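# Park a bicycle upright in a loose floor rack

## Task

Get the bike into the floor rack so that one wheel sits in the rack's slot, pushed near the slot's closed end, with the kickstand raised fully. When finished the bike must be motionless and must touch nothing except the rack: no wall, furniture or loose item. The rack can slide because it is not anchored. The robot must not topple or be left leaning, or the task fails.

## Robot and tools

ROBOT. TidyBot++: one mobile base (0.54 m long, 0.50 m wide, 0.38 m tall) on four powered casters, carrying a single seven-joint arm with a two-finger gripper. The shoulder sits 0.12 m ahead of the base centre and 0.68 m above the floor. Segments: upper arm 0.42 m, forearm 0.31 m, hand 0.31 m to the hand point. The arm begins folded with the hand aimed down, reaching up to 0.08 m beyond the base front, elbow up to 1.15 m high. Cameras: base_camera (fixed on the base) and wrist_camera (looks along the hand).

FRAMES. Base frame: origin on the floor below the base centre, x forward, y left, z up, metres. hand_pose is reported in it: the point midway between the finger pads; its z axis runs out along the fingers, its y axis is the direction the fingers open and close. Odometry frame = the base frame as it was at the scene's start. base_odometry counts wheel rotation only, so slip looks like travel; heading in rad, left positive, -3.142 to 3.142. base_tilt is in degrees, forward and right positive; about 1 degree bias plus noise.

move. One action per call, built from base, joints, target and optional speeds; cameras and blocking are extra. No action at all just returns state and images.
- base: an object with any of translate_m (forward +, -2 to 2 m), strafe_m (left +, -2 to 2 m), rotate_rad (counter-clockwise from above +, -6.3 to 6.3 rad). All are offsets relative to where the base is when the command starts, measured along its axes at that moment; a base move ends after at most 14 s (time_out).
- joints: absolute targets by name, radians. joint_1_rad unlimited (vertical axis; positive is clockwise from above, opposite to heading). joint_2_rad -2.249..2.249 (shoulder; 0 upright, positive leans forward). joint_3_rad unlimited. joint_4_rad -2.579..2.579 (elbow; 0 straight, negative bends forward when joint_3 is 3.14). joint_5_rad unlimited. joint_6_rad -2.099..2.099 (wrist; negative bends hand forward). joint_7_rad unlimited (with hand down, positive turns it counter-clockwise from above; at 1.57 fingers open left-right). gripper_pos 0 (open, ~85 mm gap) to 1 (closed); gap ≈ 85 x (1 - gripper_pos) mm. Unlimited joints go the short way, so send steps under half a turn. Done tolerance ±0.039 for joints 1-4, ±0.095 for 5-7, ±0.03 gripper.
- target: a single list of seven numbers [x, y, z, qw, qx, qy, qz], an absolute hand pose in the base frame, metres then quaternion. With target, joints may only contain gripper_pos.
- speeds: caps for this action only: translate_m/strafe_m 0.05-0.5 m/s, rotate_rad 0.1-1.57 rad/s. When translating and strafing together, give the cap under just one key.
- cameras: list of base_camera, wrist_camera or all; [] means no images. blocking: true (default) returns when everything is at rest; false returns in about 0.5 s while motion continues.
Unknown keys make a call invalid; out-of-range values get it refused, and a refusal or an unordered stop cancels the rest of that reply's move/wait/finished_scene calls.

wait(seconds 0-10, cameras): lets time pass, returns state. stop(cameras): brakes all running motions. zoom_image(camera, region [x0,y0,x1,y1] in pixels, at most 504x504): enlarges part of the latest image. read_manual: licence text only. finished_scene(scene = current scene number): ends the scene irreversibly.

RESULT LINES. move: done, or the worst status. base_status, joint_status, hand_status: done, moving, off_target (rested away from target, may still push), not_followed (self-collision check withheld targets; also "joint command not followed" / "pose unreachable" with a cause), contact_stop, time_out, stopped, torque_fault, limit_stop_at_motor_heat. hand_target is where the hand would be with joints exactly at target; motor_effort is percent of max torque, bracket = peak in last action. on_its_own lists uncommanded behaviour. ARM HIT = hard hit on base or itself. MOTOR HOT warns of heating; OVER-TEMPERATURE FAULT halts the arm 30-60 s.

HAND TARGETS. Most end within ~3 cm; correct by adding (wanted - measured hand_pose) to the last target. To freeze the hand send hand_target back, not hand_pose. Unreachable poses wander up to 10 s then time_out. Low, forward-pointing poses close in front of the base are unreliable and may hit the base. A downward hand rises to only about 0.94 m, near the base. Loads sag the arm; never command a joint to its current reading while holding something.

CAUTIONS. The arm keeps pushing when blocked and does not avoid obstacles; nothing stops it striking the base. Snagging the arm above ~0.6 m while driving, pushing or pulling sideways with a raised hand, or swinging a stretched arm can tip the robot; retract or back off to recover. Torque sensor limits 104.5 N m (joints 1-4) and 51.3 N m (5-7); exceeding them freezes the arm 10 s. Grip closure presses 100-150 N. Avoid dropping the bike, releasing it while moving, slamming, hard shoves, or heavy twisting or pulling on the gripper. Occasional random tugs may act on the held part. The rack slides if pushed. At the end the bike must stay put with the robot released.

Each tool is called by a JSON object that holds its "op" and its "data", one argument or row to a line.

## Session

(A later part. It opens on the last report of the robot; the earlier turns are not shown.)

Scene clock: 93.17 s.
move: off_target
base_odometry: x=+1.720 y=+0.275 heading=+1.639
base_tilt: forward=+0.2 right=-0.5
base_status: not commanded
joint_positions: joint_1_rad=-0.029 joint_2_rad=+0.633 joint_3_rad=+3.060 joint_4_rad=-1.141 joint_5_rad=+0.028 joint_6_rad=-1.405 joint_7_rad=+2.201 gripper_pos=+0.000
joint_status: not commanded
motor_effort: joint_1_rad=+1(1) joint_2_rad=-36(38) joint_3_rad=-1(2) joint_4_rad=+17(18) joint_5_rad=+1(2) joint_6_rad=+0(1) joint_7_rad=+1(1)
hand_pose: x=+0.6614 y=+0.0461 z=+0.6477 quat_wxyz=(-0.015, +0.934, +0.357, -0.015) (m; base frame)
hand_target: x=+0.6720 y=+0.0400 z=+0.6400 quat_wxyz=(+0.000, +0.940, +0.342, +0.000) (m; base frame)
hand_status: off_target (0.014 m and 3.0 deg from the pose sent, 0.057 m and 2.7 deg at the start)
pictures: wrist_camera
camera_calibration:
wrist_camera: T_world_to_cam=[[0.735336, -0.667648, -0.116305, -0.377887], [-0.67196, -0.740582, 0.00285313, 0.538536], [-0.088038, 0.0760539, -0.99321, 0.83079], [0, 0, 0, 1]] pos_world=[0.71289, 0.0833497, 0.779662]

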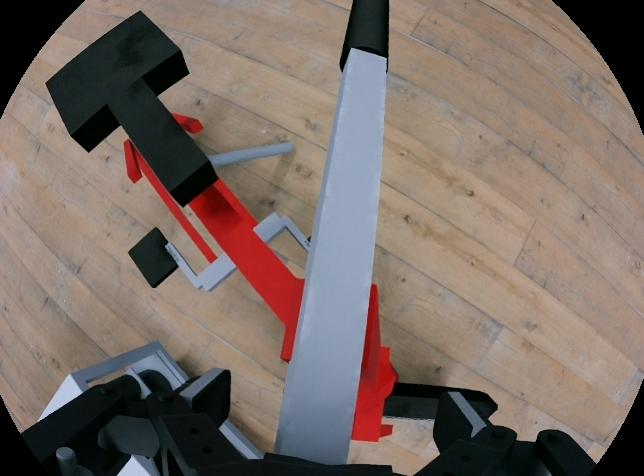

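{"op": "move", "data": {
  "joints": {"gripper_pos": 1.0},
  "cameras": ["all"]
}}

Scene clock: 94.60 s.
move: off_target
base_odometry: x=+1.720 y=+0.275 heading=+1.639
base_tilt: forward=+0.2 right=-0.5
base_status: not commanded
joint_positions: joint_1_rad=-0.024 joint_2_rad=+0.626 joint_3_rad=+3.049 joint_4_rad=-1.152 joint_5_rad=+0.028 joint_6_rad=-1.408 joint_7_rad=+2.198 gripper_pos=+0.768
joint_status: gripper_pos off_target (ended at +0.768, target +1.000)
motor_effort: joint_1_rad=+1(5) joint_2_rad=-34(37) joint_3_rad=+0(5) joint_4_rad=+19(23) joint_5_rad=+5(8) joint_6_rad=+5(12) joint_7_rad=+3(5)
hand_pose: x=+0.6565 y=+0.0479 z=+0.6488 quat_wxyz=(-0.018, +0.933, +0.358, -0.017) (m; base frame)
hand_target: x=+0.6720 y=+0.0400 z=+0.6400 quat_wxyz=(+0.000, +0.940, +0.342, +0.000) (m; base frame)
hand_status: not commanded
pictures: base_camera, wrist_camera
camera_calibration:
wrist_camera: T_world_to_cam=[[0.736016, -0.665522, -0.123937, -0.3685], [-0.670325, -0.742058, 0.00391722, 0.534891], [-0.0945755, 0.080195, -0.992282, 0.834804], [0, 0, 0, 1]] pos_world=[0.708725, 0.0847275, 0.780595]

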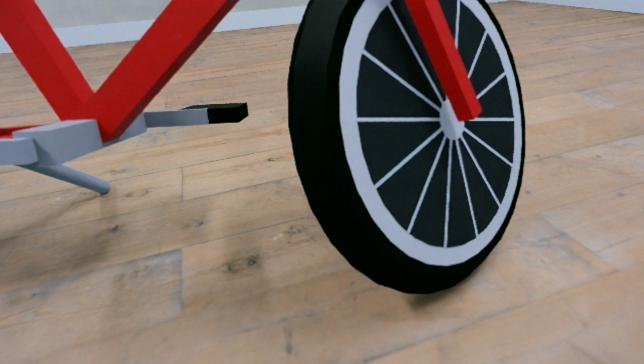

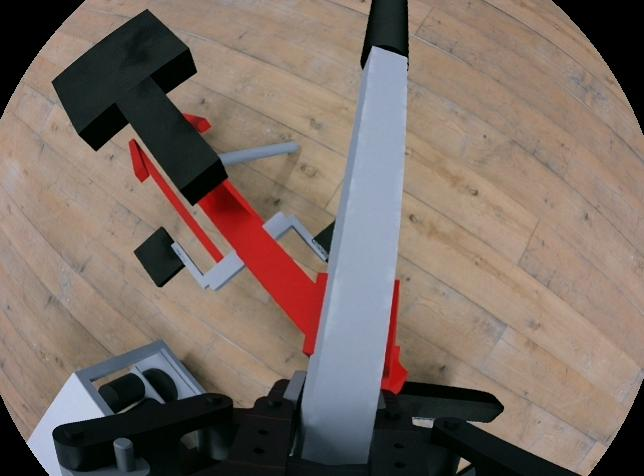

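{"op": "move", "data": {
  "target": [0.607, 0.058, 0.655, 0, 0.9781, 0.2079, 0],
  "cameras": []
}}

{"op": "move", "data": {
  "target": [0.555, 0.075, 0.66, 0, 0.9936, 0.1132, 0],
  "cameras": ["all"]
}}

Scene clock: 97.07 s.
move: off_target
base_odometry: x=+1.720 y=+0.275 heading=+1.639
base_tilt: forward=+0.2 right=-0.5
base_status: not commanded
joint_positions: joint_1_rad=-0.084 joint_2_rad=+0.504 joint_3_rad=+3.050 joint_4_rad=-1.350 joint_5_rad=+0.026 joint_6_rad=-1.290 joint_7_rad=+1.927 gripper_pos=+0.782
joint_status: not commanded
motor_effort: joint_1_rad=+3(5) joint_2_rad=-35(37) joint_3_rad=+1(3) joint_4_rad=+13(18) joint_5_rad=+3(6) joint_6_rad=-6(7) joint_7_rad=+0(3)
hand_pose: x=+0.6163 y=+0.0776 z=+0.6522 quat_wxyz=(-0.010, +0.965, +0.261, +0.001) (m; base frame)
hand_target: x=+0.6070 y=+0.0580 z=+0.6550 quat_wxyz=(+0.000, +0.978, +0.208, +0.000) (m; base frame)
hand_status: off_target (0.022 m and 6.4 deg from the pose sent, 0.051 m and 18.2 deg at the start)
pictures: none
No camera images: "cameras" was empty.

Scene clock: 98.43 s.
move: off_target
base_odometry: x=+1.720 y=+0.275 heading=+1.639
base_tilt: forward=+0.2 right=-0.5
base_status: not commanded
joint_positions: joint_1_rad=-0.138 joint_2_rad=+0.386 joint_3_rad=+3.065 joint_4_rad=-1.525 joint_5_rad=+0.026 joint_6_rad=-1.246 joint_7_rad=+1.704 gripper_pos=+0.788
joint_status: not commanded
motor_effort: joint_1_rad=+3(4) joint_2_rad=-31(37) joint_3_rad=+1(2) joint_4_rad=+14(16) joint_5_rad=-1(3) joint_6_rad=-5(8) joint_7_rad=-1(1)
hand_pose: x=+0.5596 y=+0.0880 z=+0.6563 quat_wxyz=(-0.002, +0.985, +0.174, -0.007) (m; base frame)
hand_target: x=+0.5550 y=+0.0750 z=+0.6600 quat_wxyz=(+0.000, +0.994, +0.113, +0.000) (m; base frame)
hand_status: off_target (0.014 m and 7.1 deg from the pose sent, 0.062 m and 17.3 deg at the start)
pictures: base_camera, wrist_camera
camera_calibration:
wrist_camera: T_world_to_cam=[[0.436492, -0.895736, -0.0844499, -0.107672], [-0.898835, -0.438278, 0.0029304, 0.601421], [-0.0396374, 0.0746274, -0.996423, 0.802265], [0, 0, 0, 1]] pos_world=[0.619376, 0.107273, 0.78854]

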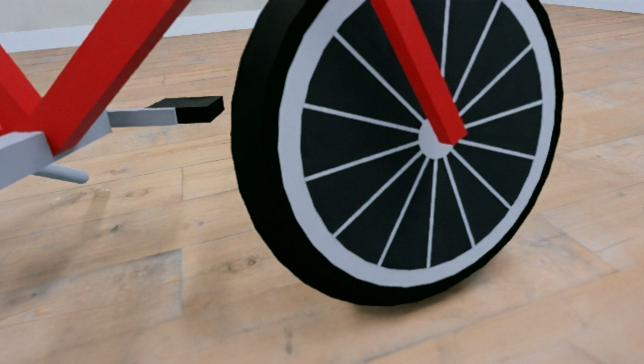

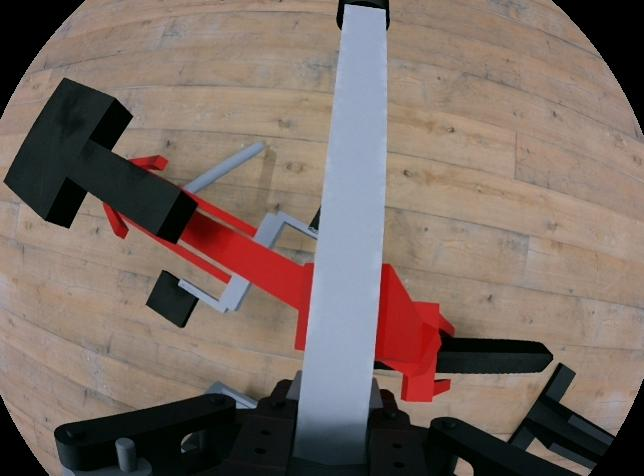

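{"op": "move", "data": {
  "target": [0.503, 0.085, 0.665, 0, 0.9997, 0.0262, 0],
  "cameras": []
}}

{"op": "move", "data": {
  "target": [0.462, 0.088, 0.665, 0, 0.9969, -0.0785, 0],
  "cameras": ["all"]
}}

{"op": "zoom_image", "data": {
  "camera": "wrist_camera",
  "region": [400, 150, 644, 400]
}}

Scene clock: 100.33 s.
move: off_target
base_odometry: x=+1.720 y=+0.275 heading=+1.639
base_tilt: forward=+0.2 right=-0.5
base_status: not commanded
joint_positions: joint_1_rad=-0.175 joint_2_rad=+0.281 joint_3_rad=+3.070 joint_4_rad=-1.684 joint_5_rad=+0.026 joint_6_rad=-1.219 joint_7_rad=+1.485 gripper_pos=+0.789
joint_status: not commanded
motor_effort: joint_1_rad=+2(4) joint_2_rad=-30(33) joint_3_rad=+0(1) joint_4_rad=+16(18) joint_5_rad=-1(3) joint_6_rad=-5(7) joint_7_rad=-1(2)
hand_pose: x=+0.5014 y=+0.0894 z=+0.6545 quat_wxyz=(+0.005, +0.996, +0.083, -0.021) (m; base frame)
hand_target: x=+0.5030 y=+0.0850 z=+0.6650 quat_wxyz=(+0.000, +1.000, +0.026, +0.000) (m; base frame)
hand_status: off_target (0.011 m and 7.0 deg from the pose sent, 0.057 m and 17.1 deg at the start)
pictures: none
No camera images: "cameras" was empty.

Scene clock: 101.60 s.
move: off_target
base_odometry: x=+1.720 y=+0.275 heading=+1.639
base_tilt: forward=+0.2 right=-0.6
base_status: not commanded
joint_positions: joint_1_rad=-0.198 joint_2_rad=+0.205 joint_3_rad=+3.072 joint_4_rad=-1.805 joint_5_rad=+0.026 joint_6_rad=-1.179 joint_7_rad=+1.248 gripper_pos=+0.789
joint_status: not commanded
motor_effort: joint_1_rad=+1(3) joint_2_rad=-27(31) joint_3_rad=+1(1) joint_4_rad=+19(20) joint_5_rad=-2(3) joint_6_rad=-7(9) joint_7_rad=-2(2)
hand_pose: x=+0.4627 y=+0.0880 z=+0.6495 quat_wxyz=(+0.011, +0.999, -0.023, -0.021) (m; base frame)
hand_target: x=+0.4620 y=+0.0880 z=+0.6650 quat_wxyz=(+0.000, +0.997, -0.079, +0.000) (m; base frame)
hand_status: off_target (0.015 m and 6.9 deg from the pose sent, 0.041 m and 18.7 deg at the start)
pictures: base_camera, wrist_camera
camera_calibration:
wrist_camera: T_world_to_cam=[[0.0548488, -0.996819, -0.0578288, 0.1023], [-0.997819, -0.0568504, 0.0335542, 0.506716], [-0.036735, 0.0558622, -0.997762, 0.792903], [0, 0, 0, 1]] pos_world=[0.529127, 0.0864884, 0.780042]

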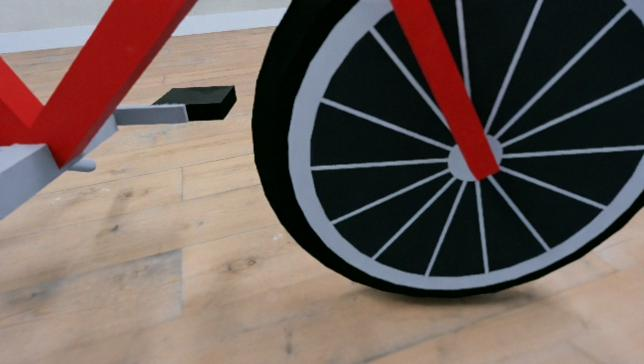

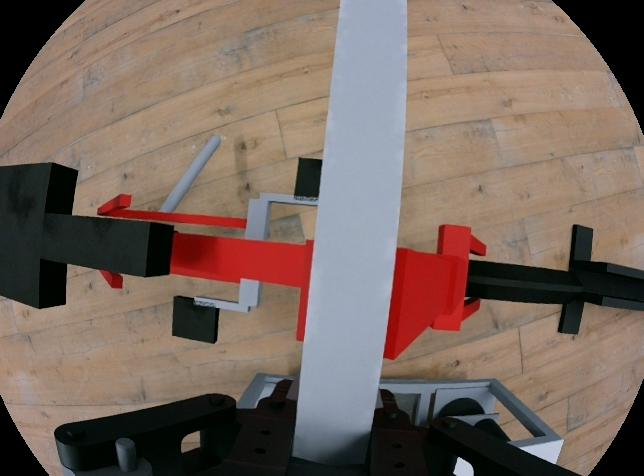

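Scaled by 2.016.

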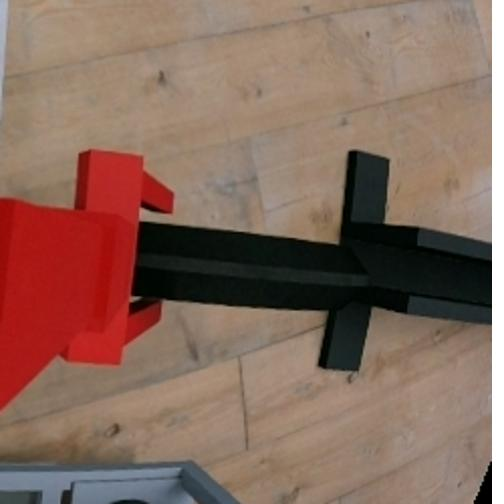

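{"op": "move", "data": {
  "base": {"strafe_m": -0.12, "translate_m": 0.0},
  "speeds": {"strafe_m": 0.1},
  "cameras": ["all"]
}}

{"op": "zoom_image", "data": {
  "camera": "wrist_camera",
  "region": [400, 150, 644, 400]
}}

Scene clock: 105.27 s.
move: done
base_odometry: x=+1.840 y=+0.283 heading=+1.640
base_tilt: forward=+0.2 right=-0.5
base_status: done
joint_positions: joint_1_rad=-0.198 joint_2_rad=+0.200 joint_3_rad=+3.083 joint_4_rad=-1.811 joint_5_rad=+0.022 joint_6_rad=-1.177 joint_7_rad=+1.229 gripper_pos=+0.789
joint_status: not commanded
motor_effort: joint_1_rad=+1(4) joint_2_rad=-27(30) joint_3_rad=+0(4) joint_4_rad=+20(21) joint_5_rad=+1(3) joint_6_rad=-3(8) joint_7_rad=+0(2)
hand_pose: x=+0.4614 y=+0.0848 z=+0.6493 quat_wxyz=(+0.011, +0.999, -0.038, -0.021) (m; base frame)
hand_target: x=+0.4620 y=+0.0880 z=+0.6650 quat_wxyz=(+0.000, +0.997, -0.079, +0.000) (m; base frame)
hand_status: not commanded
pictures: base_camera, wrist_camera
camera_calibration:
wrist_camera: T_world_to_cam=[[0.0244175, -0.998048, -0.0574763, 0.113074], [-0.999086, -0.0263791, 0.0336217, 0.503219], [-0.0350722, 0.0566028, -0.997781, 0.79201], [0, 0, 0, 1]] pos_world=[0.527776, 0.0812975, 0.779832]

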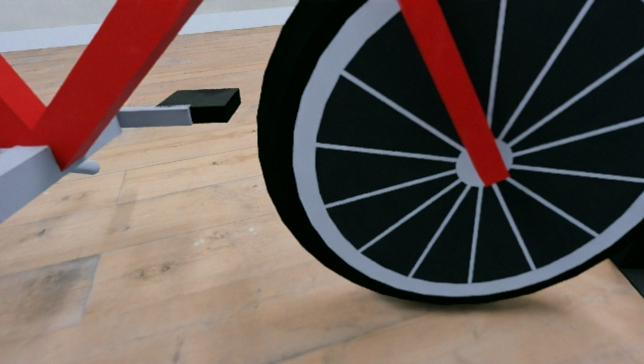

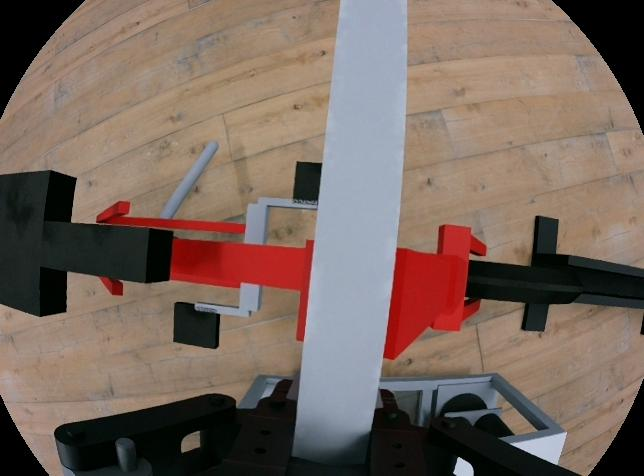

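Scaled by 2.016.

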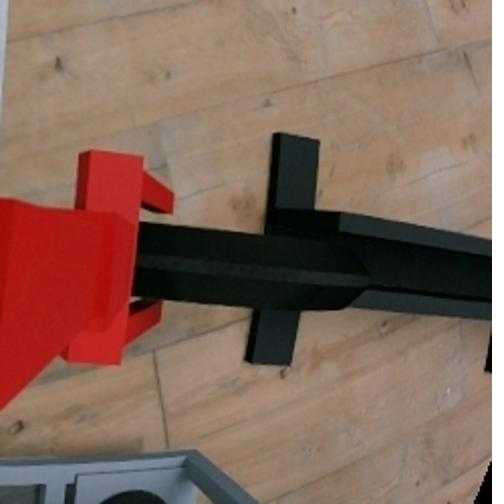

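{"op": "move", "data": {
  "target": [0.462, 0.088, 0.665, 0, 0.9848, -0.1736, 0],
  "cameras": ["wrist_camera"]
}}

{"op": "zoom_image", "data": {
  "camera": "wrist_camera",
  "region": [400, 150, 644, 400]
}}

Scene clock: 109.10 s.
move: off_target
base_odometry: x=+1.840 y=+0.283 heading=+1.640
base_tilt: forward=+0.2 right=-0.5
base_status: not commanded
joint_positions: joint_1_rad=-0.215 joint_2_rad=+0.203 joint_3_rad=+3.088 joint_4_rad=-1.815 joint_5_rad=+0.020 joint_6_rad=-1.167 joint_7_rad=+1.030 gripper_pos=+0.790
joint_status: not commanded
motor_effort: joint_1_rad=+1(3) joint_2_rad=-29(31) joint_3_rad=+0(2) joint_4_rad=+21(22) joint_5_rad=+1(2) joint_6_rad=-4(8) joint_7_rad=+0(2)
hand_pose: x=+0.4615 y=+0.0899 z=+0.6470 quat_wxyz=(+0.012, +0.991, -0.132, -0.019) (m; base frame)
hand_target: x=+0.4620 y=+0.0880 z=+0.6650 quat_wxyz=(+0.000, +0.985, -0.174, +0.000) (m; base frame)
hand_status: off_target (0.018 m and 5.5 deg from the pose sent, 0.016 m and 15.8 deg at the start)
pictures: wrist_camera
camera_calibration:
wrist_camera: T_world_to_cam=[[-0.161673, -0.98548, -0.0518743, 0.199113], [-0.98668, 0.160464, 0.026714, 0.485486], [-0.0180022, 0.0555023, -0.998296, 0.781932], [0, 0, 0, 1]] pos_world=[0.525287, 0.0749198, 0.77796]

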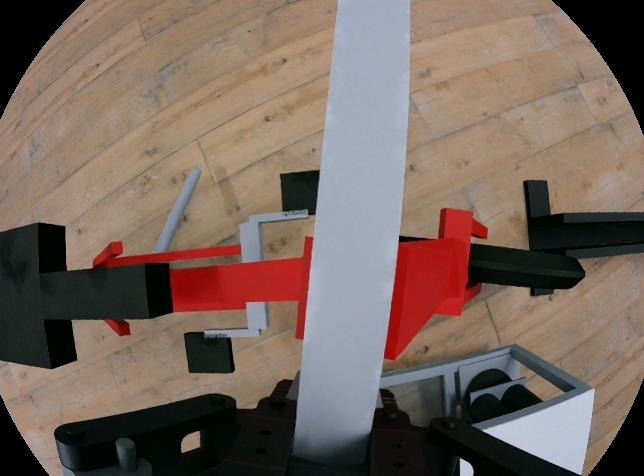

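Scaled by 2.016.

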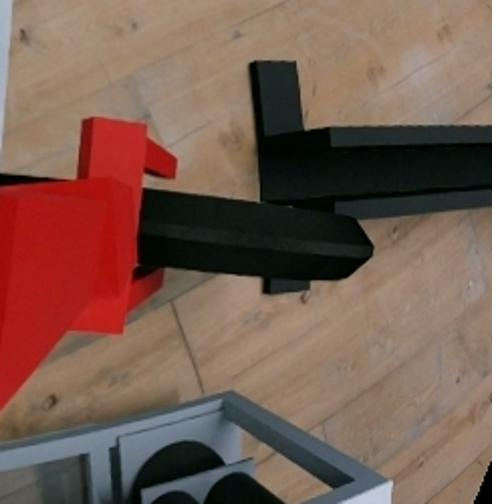

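{"op": "move", "data": {
  "base": {"strafe_m": 0.088, "translate_m": 0.017},
  "speeds": {"strafe_m": 0.1},
  "cameras": []
}}

{"op": "move", "data": {
  "target": [0.462, 0.088, 0.665, 0, 0.9990, -0.0436, 0],
  "cameras": ["all"]
}}

{"op": "zoom_image", "data": {
  "camera": "wrist_camera",
  "region": [400, 150, 644, 400]
}}

Scene clock: 111.73 s.
move: done
base_odometry: x=+1.751 y=+0.295 heading=+1.639
base_tilt: forward=+0.2 right=-0.5
base_status: done
joint_positions: joint_1_rad=-0.223 joint_2_rad=+0.202 joint_3_rad=+3.102 joint_4_rad=-1.819 joint_5_rad=+0.014 joint_6_rad=-1.167 joint_7_rad=+1.030 gripper_pos=+0.790
joint_status: not commanded
motor_effort: joint_1_rad=+0(4) joint_2_rad=-29(31) joint_3_rad=-1(3) joint_4_rad=+21(23) joint_5_rad=+0(5) joint_6_rad=-3(6) joint_7_rad=+0(1)
hand_pose: x=+0.4605 y=+0.0888 z=+0.6463 quat_wxyz=(+0.011, +0.990, -0.136, -0.020) (m; base frame)
hand_target: x=+0.4620 y=+0.0880 z=+0.6650 quat_wxyz=(+0.000, +0.985, -0.174, +0.000) (m; base frame)
hand_status: not commanded
pictures: none
No camera images: "cameras" was empty.

Scene clock: 112.47 s.
move: off_target
base_odometry: x=+1.751 y=+0.295 heading=+1.639
base_tilt: forward=+0.2 right=-0.5
base_status: not commanded
joint_positions: joint_1_rad=-0.200 joint_2_rad=+0.197 joint_3_rad=+3.098 joint_4_rad=-1.819 joint_5_rad=+0.014 joint_6_rad=-1.167 joint_7_rad=+1.201 gripper_pos=+0.790
joint_status: not commanded
motor_effort: joint_1_rad=+0(1) joint_2_rad=-26(29) joint_3_rad=-1(2) joint_4_rad=+19(21) joint_5_rad=-1(1) joint_6_rad=-1(3) joint_7_rad=+1(2)
hand_pose: x=+0.4622 y=+0.0824 z=+0.6482 quat_wxyz=(+0.008, +0.998, -0.061, -0.019) (m; base frame)
hand_target: x=+0.4620 y=+0.0880 z=+0.6650 quat_wxyz=(+0.000, +0.999, -0.044, +0.000) (m; base frame)
hand_status: off_target (0.018 m and 3.1 deg from the pose sent, 0.019 m and 11.0 deg at the start)
pictures: base_camera, wrist_camera
camera_calibration:
wrist_camera: T_world_to_cam=[[-0.0199317, -0.997888, -0.0618237, 0.133864], [-0.999427, 0.0181931, 0.0285598, 0.503751], [-0.0273748, 0.0623575, -0.997678, 0.786923], [0, 0, 0, 1]] pos_world=[0.527672, 0.0753458, 0.778985]

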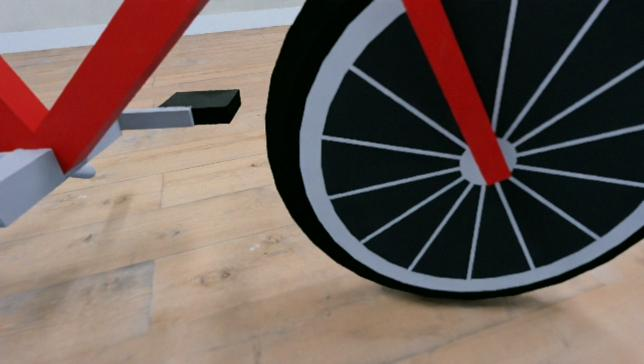

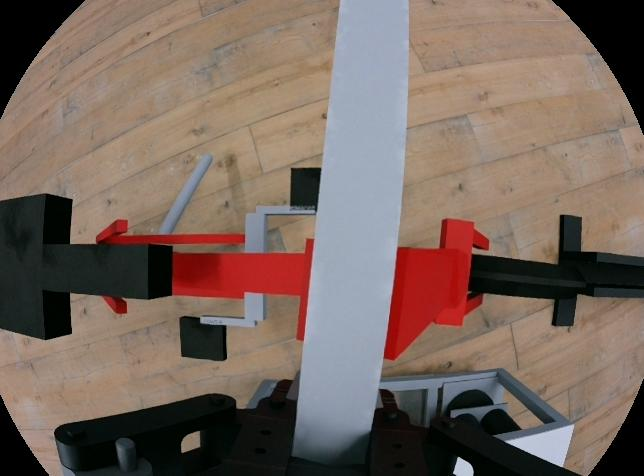

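Scaled by 2.016.

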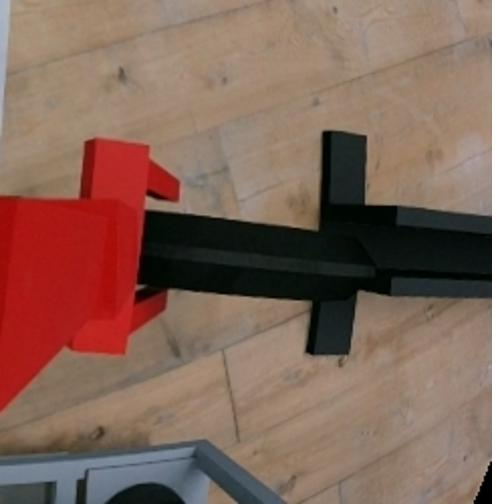

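{"op": "move", "data": {
  "target": [0.464, 0.088, 0.665, 0, 1.0, 0.0, 0],
  "cameras": ["wrist_camera"]
}}

{"op": "zoom_image", "data": {
  "camera": "wrist_camera",
  "region": [440, 180, 644, 380]
}}

Scene clock: 114.00 s.
move: off_target
base_odometry: x=+1.751 y=+0.295 heading=+1.639
base_tilt: forward=+0.2 right=-0.6
base_status: not commanded
joint_positions: joint_1_rad=-0.191 joint_2_rad=+0.195 joint_3_rad=+3.097 joint_4_rad=-1.819 joint_5_rad=+0.013 joint_6_rad=-1.173 joint_7_rad=+1.263 gripper_pos=+0.790
joint_status: not commanded
motor_effort: joint_1_rad=+0(1) joint_2_rad=-26(27) joint_3_rad=-1(2) joint_4_rad=+21(21) joint_5_rad=+1(2) joint_6_rad=+1(4) joint_7_rad=+2(3)
hand_pose: x=+0.4609 y=+0.0798 z=+0.6489 quat_wxyz=(+0.007, +0.999, -0.034, -0.021) (m; base frame)
hand_target: x=+0.4640 y=+0.0880 z=+0.6650 quat_wxyz=(+0.000, +1.000, +0.000, +0.000) (m; base frame)
hand_status: off_target (0.018 m and 4.6 deg from the pose sent, 0.018 m and 7.3 deg at the start)
pictures: wrist_camera
camera_calibration:
wrist_camera: T_world_to_cam=[[0.0336669, -0.997327, -0.0648456, 0.108559], [-0.998786, -0.0359079, 0.0337093, 0.503172], [-0.0359477, 0.063632, -0.997326, 0.791434], [0, 0, 0, 1]] pos_world=[0.527357, 0.0759764, 0.779395]

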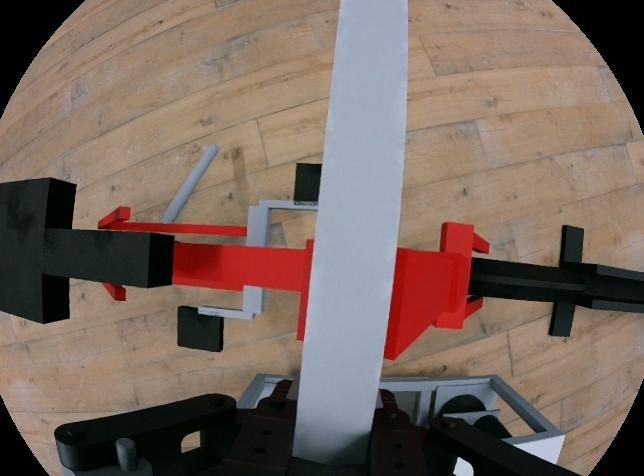

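Scaled by 2.471.

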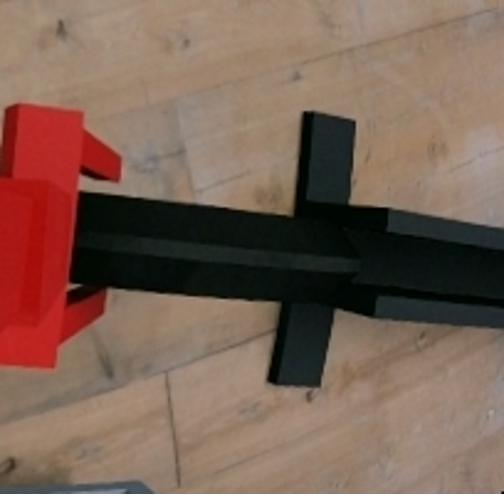

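{"op": "move", "data": {
  "base": {"strafe_m": -0.10, "translate_m": -0.003},
  "speeds": {"strafe_m": 0.1},
  "cameras": ["wrist_camera"]
}}

{"op": "zoom_image", "data": {
  "camera": "wrist_camera",
  "region": [440, 180, 644, 380]
}}

Scene clock: 116.47 s.
move: done
base_odometry: x=+1.851 y=+0.299 heading=+1.640
base_tilt: forward=+0.2 right=-0.5
base_status: done
joint_positions: joint_1_rad=-0.179 joint_2_rad=+0.195 joint_3_rad=+3.083 joint_4_rad=-1.819 joint_5_rad=+0.011 joint_6_rad=-1.174 joint_7_rad=+1.263 gripper_pos=+0.790
joint_status: not commanded
motor_effort: joint_1_rad=+0(4) joint_2_rad=-26(28) joint_3_rad=-1(4) joint_4_rad=+20(23) joint_5_rad=+3(5) joint_6_rad=+2(7) joint_7_rad=+2(3)
hand_pose: x=+0.4603 y=+0.0805 z=+0.6492 quat_wxyz=(+0.006, +0.999, -0.033, -0.022) (m; base frame)
hand_target: x=+0.4640 y=+0.0880 z=+0.6650 quat_wxyz=(+0.000, +1.000, +0.000, +0.000) (m; base frame)
hand_status: not commanded
pictures: wrist_camera
camera_calibration:
wrist_camera: T_world_to_cam=[[0.0340341, -0.997067, -0.0685539, 0.111497], [-0.998729, -0.0364818, 0.034775, 0.501894], [-0.037174, 0.0672832, -0.997041, 0.791692], [0, 0, 0, 1]] pos_world=[0.526892, 0.0762124, 0.779539]

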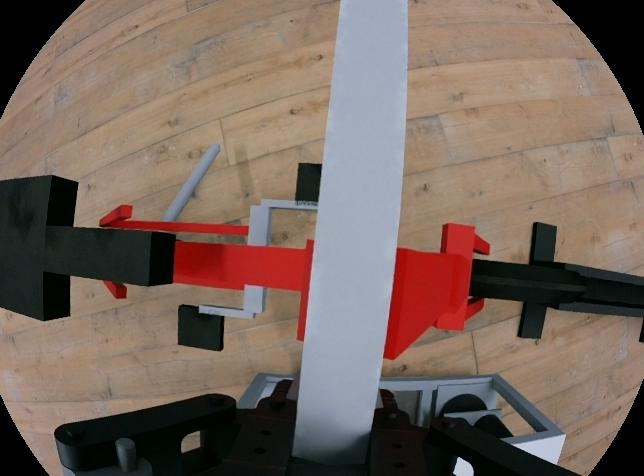

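Scaled by 2.471.

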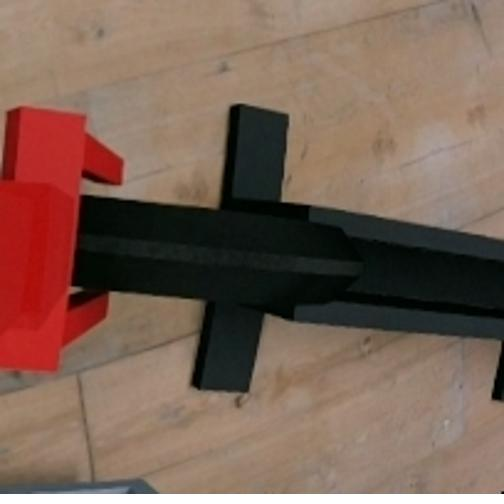

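{"op": "move", "data": {
  "target": [0.462, 0.088, 0.665, 0, 0.9998, -0.022, 0],
  "base": {"strafe_m": -0.10, "translate_m": -0.005},
  "speeds": {"strafe_m": 0.1},
  "cameras": ["wrist_camera"]
}}

{"op": "zoom_image", "data": {
  "camera": "wrist_camera",
  "region": [440, 180, 644, 380]
}}

Scene clock: 118.87 s.
move: off_target
base_odometry: x=+1.951 y=+0.301 heading=+1.640
base_tilt: forward=+0.2 right=-0.5
base_status: done
joint_positions: joint_1_rad=-0.183 joint_2_rad=+0.194 joint_3_rad=+3.080 joint_4_rad=-1.819 joint_5_rad=+0.010 joint_6_rad=-1.174 joint_7_rad=+1.258 gripper_pos=+0.790
joint_status: not commanded
motor_effort: joint_1_rad=+0(4) joint_2_rad=-25(27) joint_3_rad=+0(4) joint_4_rad=+19(22) joint_5_rad=+3(6) joint_6_rad=+0(5) joint_7_rad=+2(3)
hand_pose: x=+0.4592 y=+0.0832 z=+0.6492 quat_wxyz=(+0.005, +0.999, -0.033, -0.022) (m; base frame)
hand_target: x=+0.4620 y=+0.0880 z=+0.6650 quat_wxyz=(+0.000, +1.000, -0.022, +0.000) (m; base frame)
hand_status: off_target (0.017 m and 2.9 deg from the pose sent, 0.018 m and 2.9 deg at the start)
pictures: wrist_camera
camera_calibration:
wrist_camera: T_world_to_cam=[[0.035252, -0.996957, -0.0695233, 0.114233], [-0.998651, -0.0377948, 0.0356049, 0.50042], [-0.0381241, 0.0681743, -0.996945, 0.791834], [0, 0, 0, 1]] pos_world=[0.525906, 0.0788159, 0.77954]

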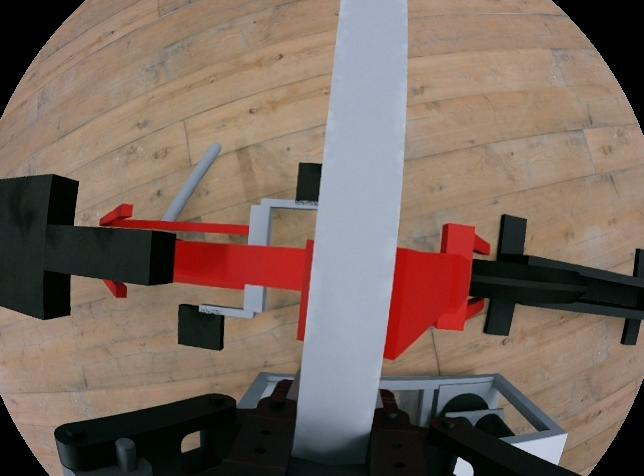

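Scaled by 2.471.

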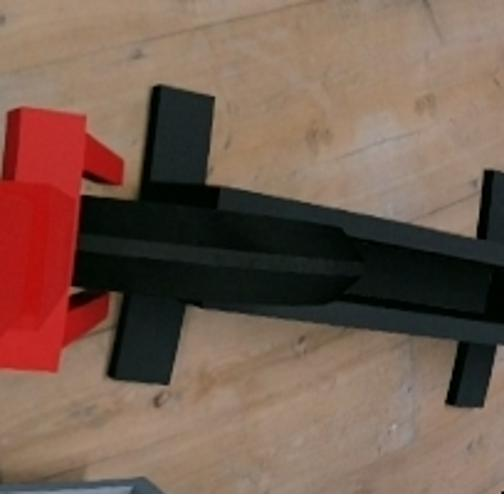

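{"op": "move", "data": {
  "base": {"strafe_m": -0.15, "translate_m": -0.008},
  "speeds": {"strafe_m": 0.1},
  "cameras": ["wrist_camera"]
}}

{"op": "move", "data": {
  "base": {"strafe_m": -0.07, "translate_m": -0.003},
  "speeds": {"strafe_m": 0.1},
  "cameras": ["wrist_camera"]
}}

{"op": "zoom_image", "data": {
  "camera": "wrist_camera",
  "region": [440, 180, 644, 380]
}}

Scene clock: 122.20 s.
move: done
base_odometry: x=+2.102 y=+0.303 heading=+1.640
base_tilt: forward=+0.2 right=-0.5
base_status: done
joint_positions: joint_1_rad=-0.184 joint_2_rad=+0.189 joint_3_rad=+3.078 joint_4_rad=-1.819 joint_5_rad=+0.007 joint_6_rad=-1.173 joint_7_rad=+1.258 gripper_pos=+0.790
joint_status: not commanded
motor_effort: joint_1_rad=+0(7) joint_2_rad=-25(29) joint_3_rad=+0(5) joint_4_rad=+19(21) joint_5_rad=+4(8) joint_6_rad=+0(3) joint_7_rad=+1(4)
hand_pose: x=+0.4590 y=+0.0853 z=+0.6510 quat_wxyz=(+0.003, +0.999, -0.032, -0.020) (m; base frame)
hand_target: x=+0.4620 y=+0.0880 z=+0.6650 quat_wxyz=(+0.000, +1.000, -0.022, +0.000) (m; base frame)
hand_status: not commanded
pictures: wrist_camera
camera_calibration:
wrist_camera: T_world_to_cam=[[0.0369357, -0.996563, -0.0741489, 0.118707], [-0.998756, -0.0393006, 0.0306918, 0.503653], [-0.0335004, 0.0729231, -0.996775, 0.79075], [0, 0, 0, 1]] pos_world=[0.525133, 0.0804289, 0.781544]

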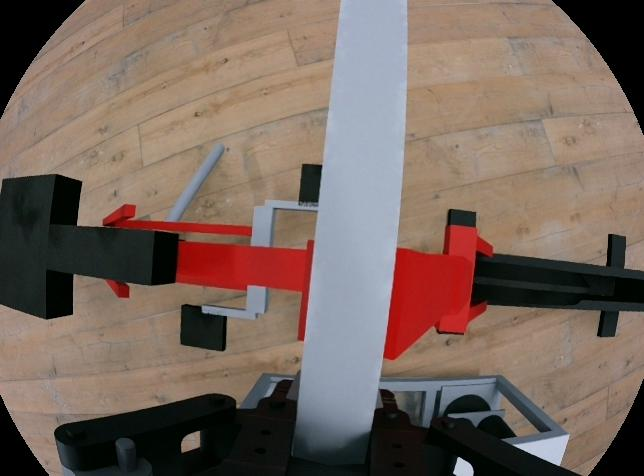

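Scene clock: 123.47 s.
move: done
base_odometry: x=+2.172 y=+0.305 heading=+1.640
base_tilt: forward=+0.2 right=-0.5
base_status: done
joint_positions: joint_1_rad=-0.186 joint_2_rad=+0.189 joint_3_rad=+3.076 joint_4_rad=-1.820 joint_5_rad=+0.005 joint_6_rad=-1.174 joint_7_rad=+1.258 gripper_pos=+0.790
joint_status: not commanded
motor_effort: joint_1_rad=+2(4) joint_2_rad=-25(27) joint_3_rad=+0(4) joint_4_rad=+20(22) joint_5_rad=+2(6) joint_6_rad=+1(4) joint_7_rad=+1(2)
hand_pose: x=+0.4582 y=+0.0870 z=+0.6510 quat_wxyz=(+0.002, +0.999, -0.031, -0.021) (m; base frame)
hand_target: x=+0.4620 y=+0.0880 z=+0.6650 quat_wxyz=(+0.000, +1.000, -0.022, +0.000) (m; base frame)
hand_status: not commanded
pictures: wrist_camera
camera_calibration:
wrist_camera: T_world_to_cam=[[0.0396511, -0.996323, -0.0759554, 0.120333], [-0.998597, -0.0421811, 0.0319996, 0.502175], [-0.0350858, 0.0745801, -0.996598, 0.791133], [0, 0, 0, 1]] pos_world=[0.524457, 0.0820704, 0.781512]

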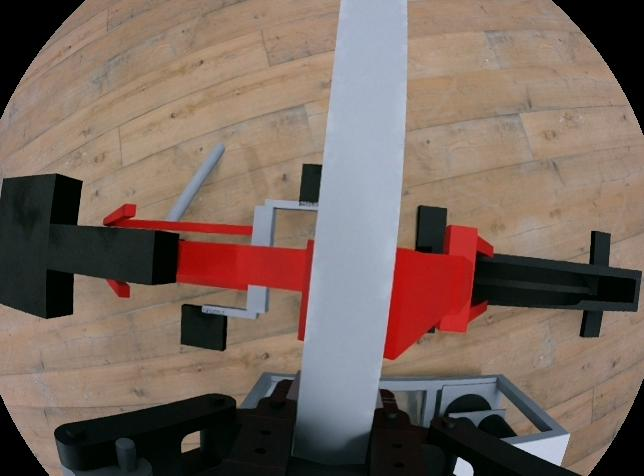

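Scaled by 2.471.

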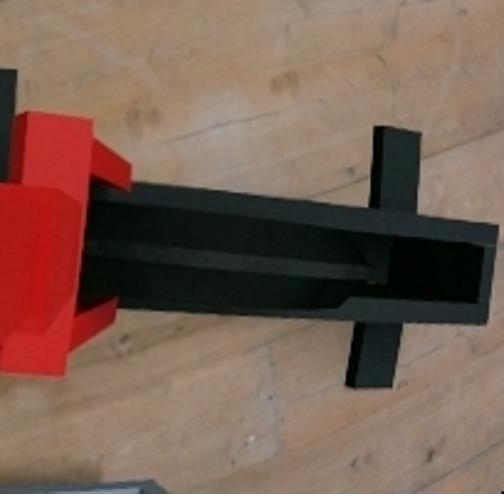

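{"op": "move", "data": {
  "base": {"strafe_m": -0.06, "translate_m": -0.003},
  "speeds": {"strafe_m": 0.1},
  "cameras": ["wrist_camera"]
}}

{"op": "move", "data": {
  "base": {"strafe_m": -0.03, "translate_m": -0.001},
  "speeds": {"strafe_m": 0.1},
  "cameras": ["all"]
}}

{"op": "zoom_image", "data": {
  "camera": "wrist_camera",
  "region": [440, 180, 644, 380]
}}

Scene clock: 125.60 s.
move: done
base_odometry: x=+2.232 y=+0.306 heading=+1.640
base_tilt: forward=+0.2 right=-0.5
base_status: done
joint_positions: joint_1_rad=-0.185 joint_2_rad=+0.189 joint_3_rad=+3.076 joint_4_rad=-1.820 joint_5_rad=+0.004 joint_6_rad=-1.175 joint_7_rad=+1.258 gripper_pos=+0.790
joint_status: not commanded
motor_effort: joint_1_rad=+0(4) joint_2_rad=-25(27) joint_3_rad=-1(3) joint_4_rad=+19(21) joint_5_rad=+1(6) joint_6_rad=+0(4) joint_7_rad=+0(2)
hand_pose: x=+0.4578 y=+0.0872 z=+0.6511 quat_wxyz=(+0.002, +0.999, -0.031, -0.021) (m; base frame)
hand_target: x=+0.4620 y=+0.0880 z=+0.6650 quat_wxyz=(+0.000, +1.000, -0.022, +0.000) (m; base frame)
hand_status: not commanded
pictures: wrist_camera
camera_calibration:
wrist_camera: T_world_to_cam=[[0.0394839, -0.996285, -0.0765288, 0.120975], [-0.998578, -0.0420875, 0.0327113, 0.501372], [-0.0358107, 0.0751284, -0.996531, 0.791405], [0, 0, 0, 1]] pos_world=[0.524224, 0.0821699, 0.781517]

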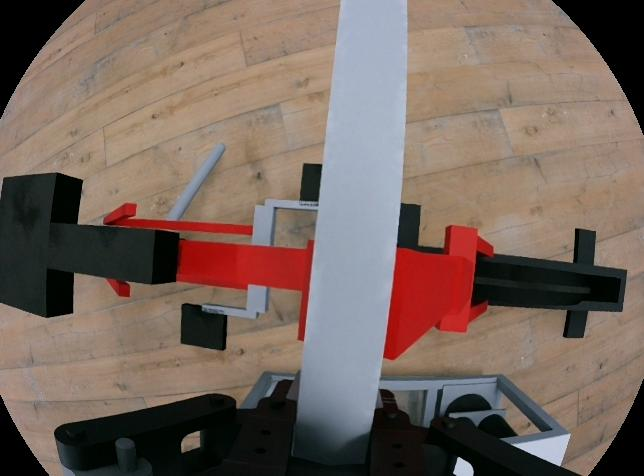

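Scene clock: 126.53 s.
move: done
base_odometry: x=+2.262 y=+0.307 heading=+1.640
base_tilt: forward=+0.2 right=-0.5
base_status: done
joint_positions: joint_1_rad=-0.184 joint_2_rad=+0.188 joint_3_rad=+3.077 joint_4_rad=-1.820 joint_5_rad=+0.005 joint_6_rad=-1.175 joint_7_rad=+1.258 gripper_pos=+0.790
joint_status: not commanded
motor_effort: joint_1_rad=+0(5) joint_2_rad=-26(26) joint_3_rad=-1(3) joint_4_rad=+21(21) joint_5_rad=+2(6) joint_6_rad=-1(4) joint_7_rad=+0(4)
hand_pose: x=+0.4579 y=+0.0860 z=+0.6511 quat_wxyz=(+0.002, +0.999, -0.031, -0.021) (m; base frame)
hand_target: x=+0.4620 y=+0.0880 z=+0.6650 quat_wxyz=(+0.000, +1.000, -0.022, +0.000) (m; base frame)
hand_status: not commanded
pictures: base_camera, wrist_camera
camera_calibration:
wrist_camera: T_world_to_cam=[[0.0380644, -0.996453, -0.0750435, 0.119528], [-0.998644, -0.0406021, 0.0325854, 0.501352], [-0.0355168, 0.0737014, -0.996648, 0.79155], [0, 0, 0, 1]] pos_world=[0.524235, 0.0811221, 0.78153]

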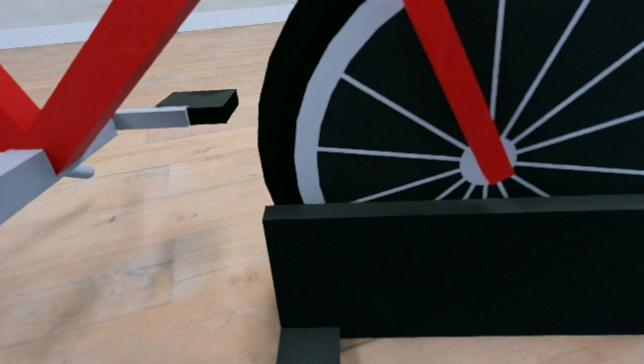

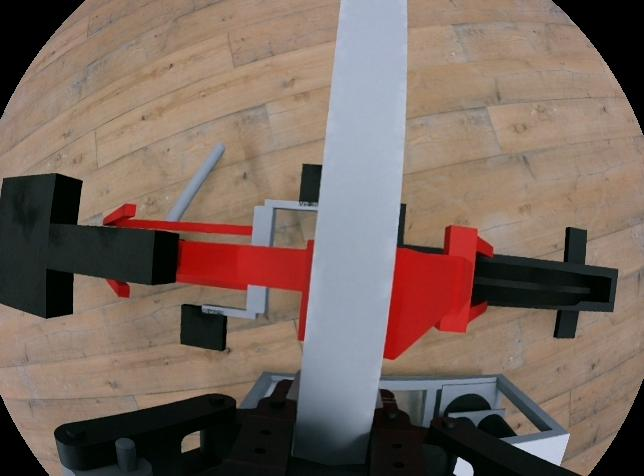

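Scaled by 2.471.

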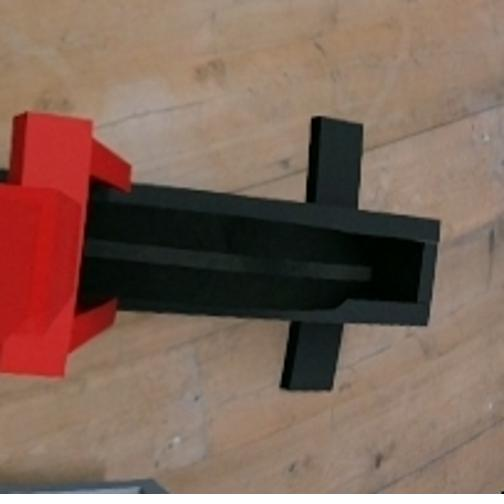

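{"op": "move", "data": {
  "base": {"strafe_m": -0.05, "translate_m": -0.002},
  "speeds": {"strafe_m": 0.08},
  "cameras": ["wrist_camera"]
}}

{"op": "zoom_image", "data": {
  "camera": "wrist_camera",
  "region": [440, 180, 644, 380]
}}

{"op": "move", "data": {
  "base": {"strafe_m": -0.03, "translate_m": -0.001},
  "speeds": {"strafe_m": 0.08},
  "cameras": ["wrist_camera"]
}}

{"op": "zoom_image", "data": {
  "camera": "wrist_camera",
  "region": [440, 180, 644, 380]
}}

Scene clock: 128.73 s.
move: done
base_odometry: x=+2.313 y=+0.309 heading=+1.640
base_tilt: forward=+0.2 right=-0.5
base_status: done
joint_positions: joint_1_rad=-0.187 joint_2_rad=+0.188 joint_3_rad=+3.075 joint_4_rad=-1.821 joint_5_rad=+0.003 joint_6_rad=-1.175 joint_7_rad=+1.258 gripper_pos=+0.790
joint_status: not commanded
motor_effort: joint_1_rad=+0(4) joint_2_rad=-26(26) joint_3_rad=-1(3) joint_4_rad=+20(22) joint_5_rad=+1(6) joint_6_rad=+1(4) joint_7_rad=+1(3)
hand_pose: x=+0.4571 y=+0.0881 z=+0.6511 quat_wxyz=(+0.001, +0.999, -0.030, -0.022) (m; base frame)
hand_target: x=+0.4620 y=+0.0880 z=+0.6650 quat_wxyz=(+0.000, +1.000, -0.022, +0.000) (m; base frame)
hand_status: not commanded
pictures: wrist_camera
camera_calibration:
wrist_camera: T_world_to_cam=[[0.0414656, -0.996145, -0.0773087, 0.121559], [-0.998463, -0.0441615, 0.0334933, 0.500308], [-0.0367782, 0.0758011, -0.996444, 0.79168], [0, 0, 0, 1]] pos_world=[0.523615, 0.0831745, 0.781506]

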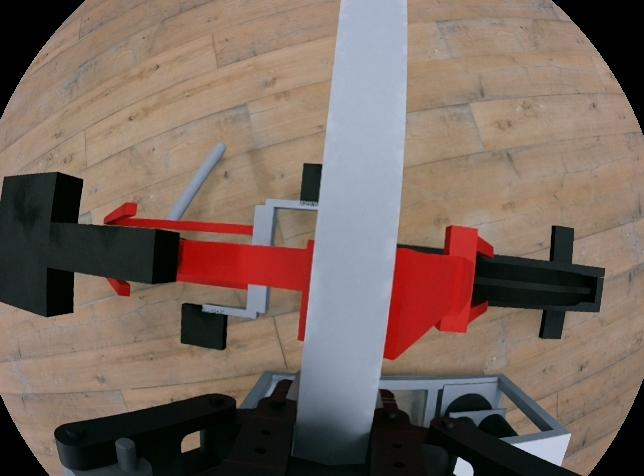

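Scaled by 2.471.

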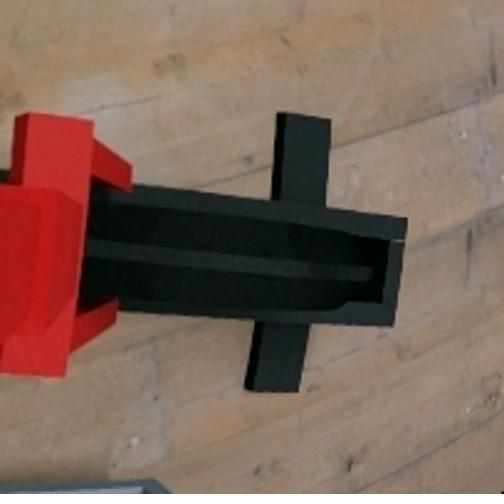

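Scene clock: 129.67 s.
move: done
base_odometry: x=+2.343 y=+0.310 heading=+1.640
base_tilt: forward=+0.2 right=-0.5
base_status: done
joint_positions: joint_1_rad=-0.187 joint_2_rad=+0.187 joint_3_rad=+3.075 joint_4_rad=-1.822 joint_5_rad=+0.002 joint_6_rad=-1.175 joint_7_rad=+1.258 gripper_pos=+0.790
joint_status: not commanded
motor_effort: joint_1_rad=-1(5) joint_2_rad=-25(26) joint_3_rad=+0(3) joint_4_rad=+21(23) joint_5_rad=+1(7) joint_6_rad=+0(3) joint_7_rad=+0(4)
hand_pose: x=+0.4566 y=+0.0883 z=+0.6512 quat_wxyz=(+0.001, +0.999, -0.030, -0.022) (m; base frame)
hand_target: x=+0.4620 y=+0.0880 z=+0.6650 quat_wxyz=(+0.000, +1.000, -0.022, +0.000) (m; base frame)
hand_status: not commanded
pictures: wrist_camera
camera_calibration:
wrist_camera: T_world_to_cam=[[0.0409262, -0.996095, -0.0782251, 0.122624], [-0.99847, -0.0436867, 0.0339087, 0.499504], [-0.0371937, 0.0767176, -0.996359, 0.791729], [0, 0, 0, 1]] pos_world=[0.523168, 0.0832277, 0.781501]

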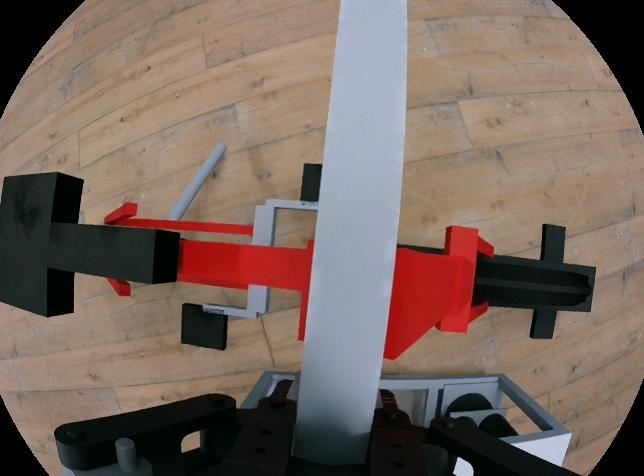

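Scaled by 2.471.

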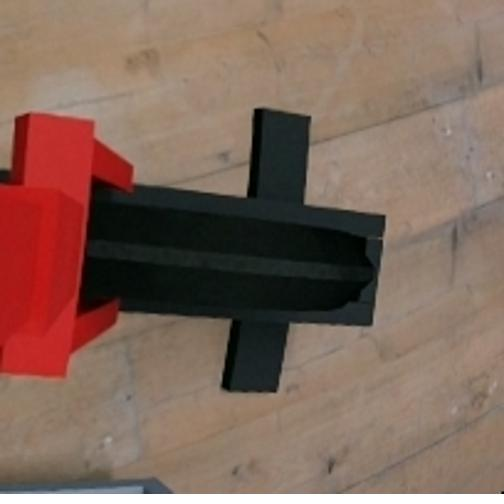

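{"op": "move", "data": {
  "base": {"strafe_m": -0.025, "translate_m": -0.001},
  "speeds": {"strafe_m": 0.06},
  "cameras": ["wrist_camera"]
}}

{"op": "zoom_image", "data": {
  "camera": "wrist_camera",
  "region": [440, 180, 644, 380]
}}

Scene clock: 131.10 s.
move: done
base_odometry: x=+2.368 y=+0.310 heading=+1.640
base_tilt: forward=+0.2 right=-0.5
base_status: done
joint_positions: joint_1_rad=-0.188 joint_2_rad=+0.187 joint_3_rad=+3.074 joint_4_rad=-1.822 joint_5_rad=+0.001 joint_6_rad=-1.175 joint_7_rad=+1.258 gripper_pos=+0.790
joint_status: not commanded
motor_effort: joint_1_rad=+0(4) joint_2_rad=-25(27) joint_3_rad=-1(3) joint_4_rad=+21(22) joint_5_rad=+2(6) joint_6_rad=+2(3) joint_7_rad=+1(3)
hand_pose: x=+0.4563 y=+0.0894 z=+0.6512 quat_wxyz=(+0.000, +0.999, -0.029, -0.022) (m; base frame)
hand_target: x=+0.4620 y=+0.0880 z=+0.6650 quat_wxyz=(+0.000, +1.000, -0.022, +0.000) (m; base frame)
hand_status: not commanded
pictures: wrist_camera
camera_calibration:
wrist_camera: T_world_to_cam=[[0.0427401, -0.995939, -0.0792413, 0.123478], [-0.998381, -0.0455548, 0.0340598, 0.49925], [-0.0375313, 0.0776573, -0.996273, 0.791691], [0, 0, 0, 1]] pos_world=[0.522877, 0.0842387, 0.781521]

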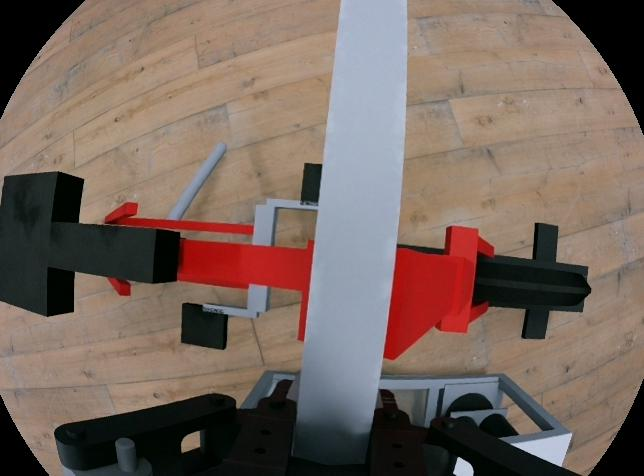

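Scaled by 2.471.

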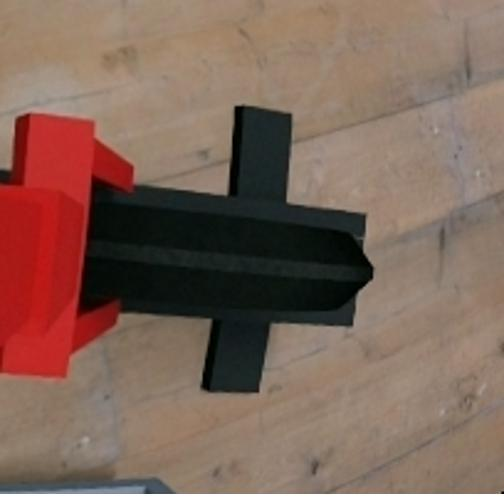

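{"op": "move", "data": {
  "base": {"strafe_m": -0.025, "translate_m": -0.001},
  "speeds": {"strafe_m": 0.06},
  "cameras": ["wrist_camera"]
}}

{"op": "zoom_image", "data": {
  "camera": "wrist_camera",
  "region": [440, 180, 644, 380]
}}

Scene clock: 132.70 s.
move: done
base_odometry: x=+2.393 y=+0.311 heading=+1.640
base_tilt: forward=+0.2 right=-0.5
base_status: done
joint_positions: joint_1_rad=-0.189 joint_2_rad=+0.187 joint_3_rad=+3.073 joint_4_rad=-1.822 joint_5_rad=+0.000 joint_6_rad=-1.175 joint_7_rad=+1.258 gripper_pos=+0.790
joint_status: not commanded
motor_effort: joint_1_rad=+0(4) joint_2_rad=-26(26) joint_3_rad=-1(3) joint_4_rad=+22(22) joint_5_rad=+2(6) joint_6_rad=+3(4) joint_7_rad=+1(4)
hand_pose: x=+0.4560 y=+0.0899 z=+0.6512 quat_wxyz=(+0.000, +0.999, -0.029, -0.022) (m; base frame)
hand_target: x=+0.4620 y=+0.0880 z=+0.6650 quat_wxyz=(+0.000, +1.000, -0.022, +0.000) (m; base frame)
hand_status: not commanded
pictures: wrist_camera
camera_calibration:
wrist_camera: T_world_to_cam=[[0.043294, -0.995842, -0.0801574, 0.124389], [-0.998343, -0.0461672, 0.0343445, 0.498795], [-0.0379023, 0.0785377, -0.99619, 0.791679], [0, 0, 0, 1]] pos_world=[0.52259, 0.0847229, 0.781503]

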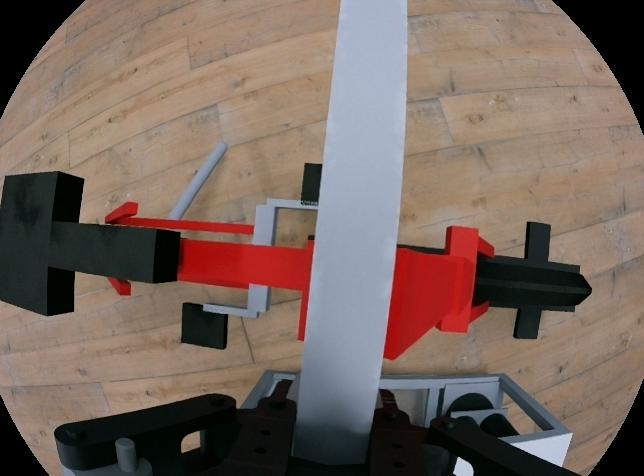

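Scaled by 2.471.

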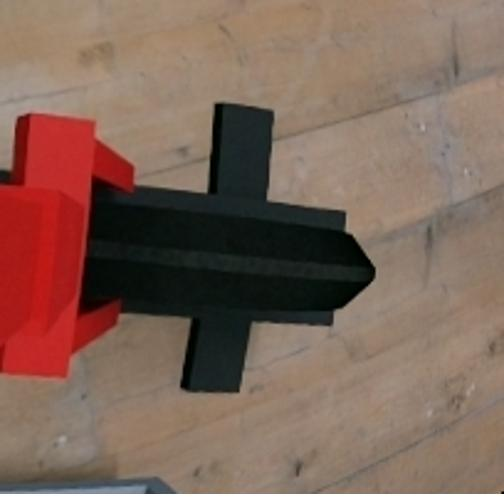

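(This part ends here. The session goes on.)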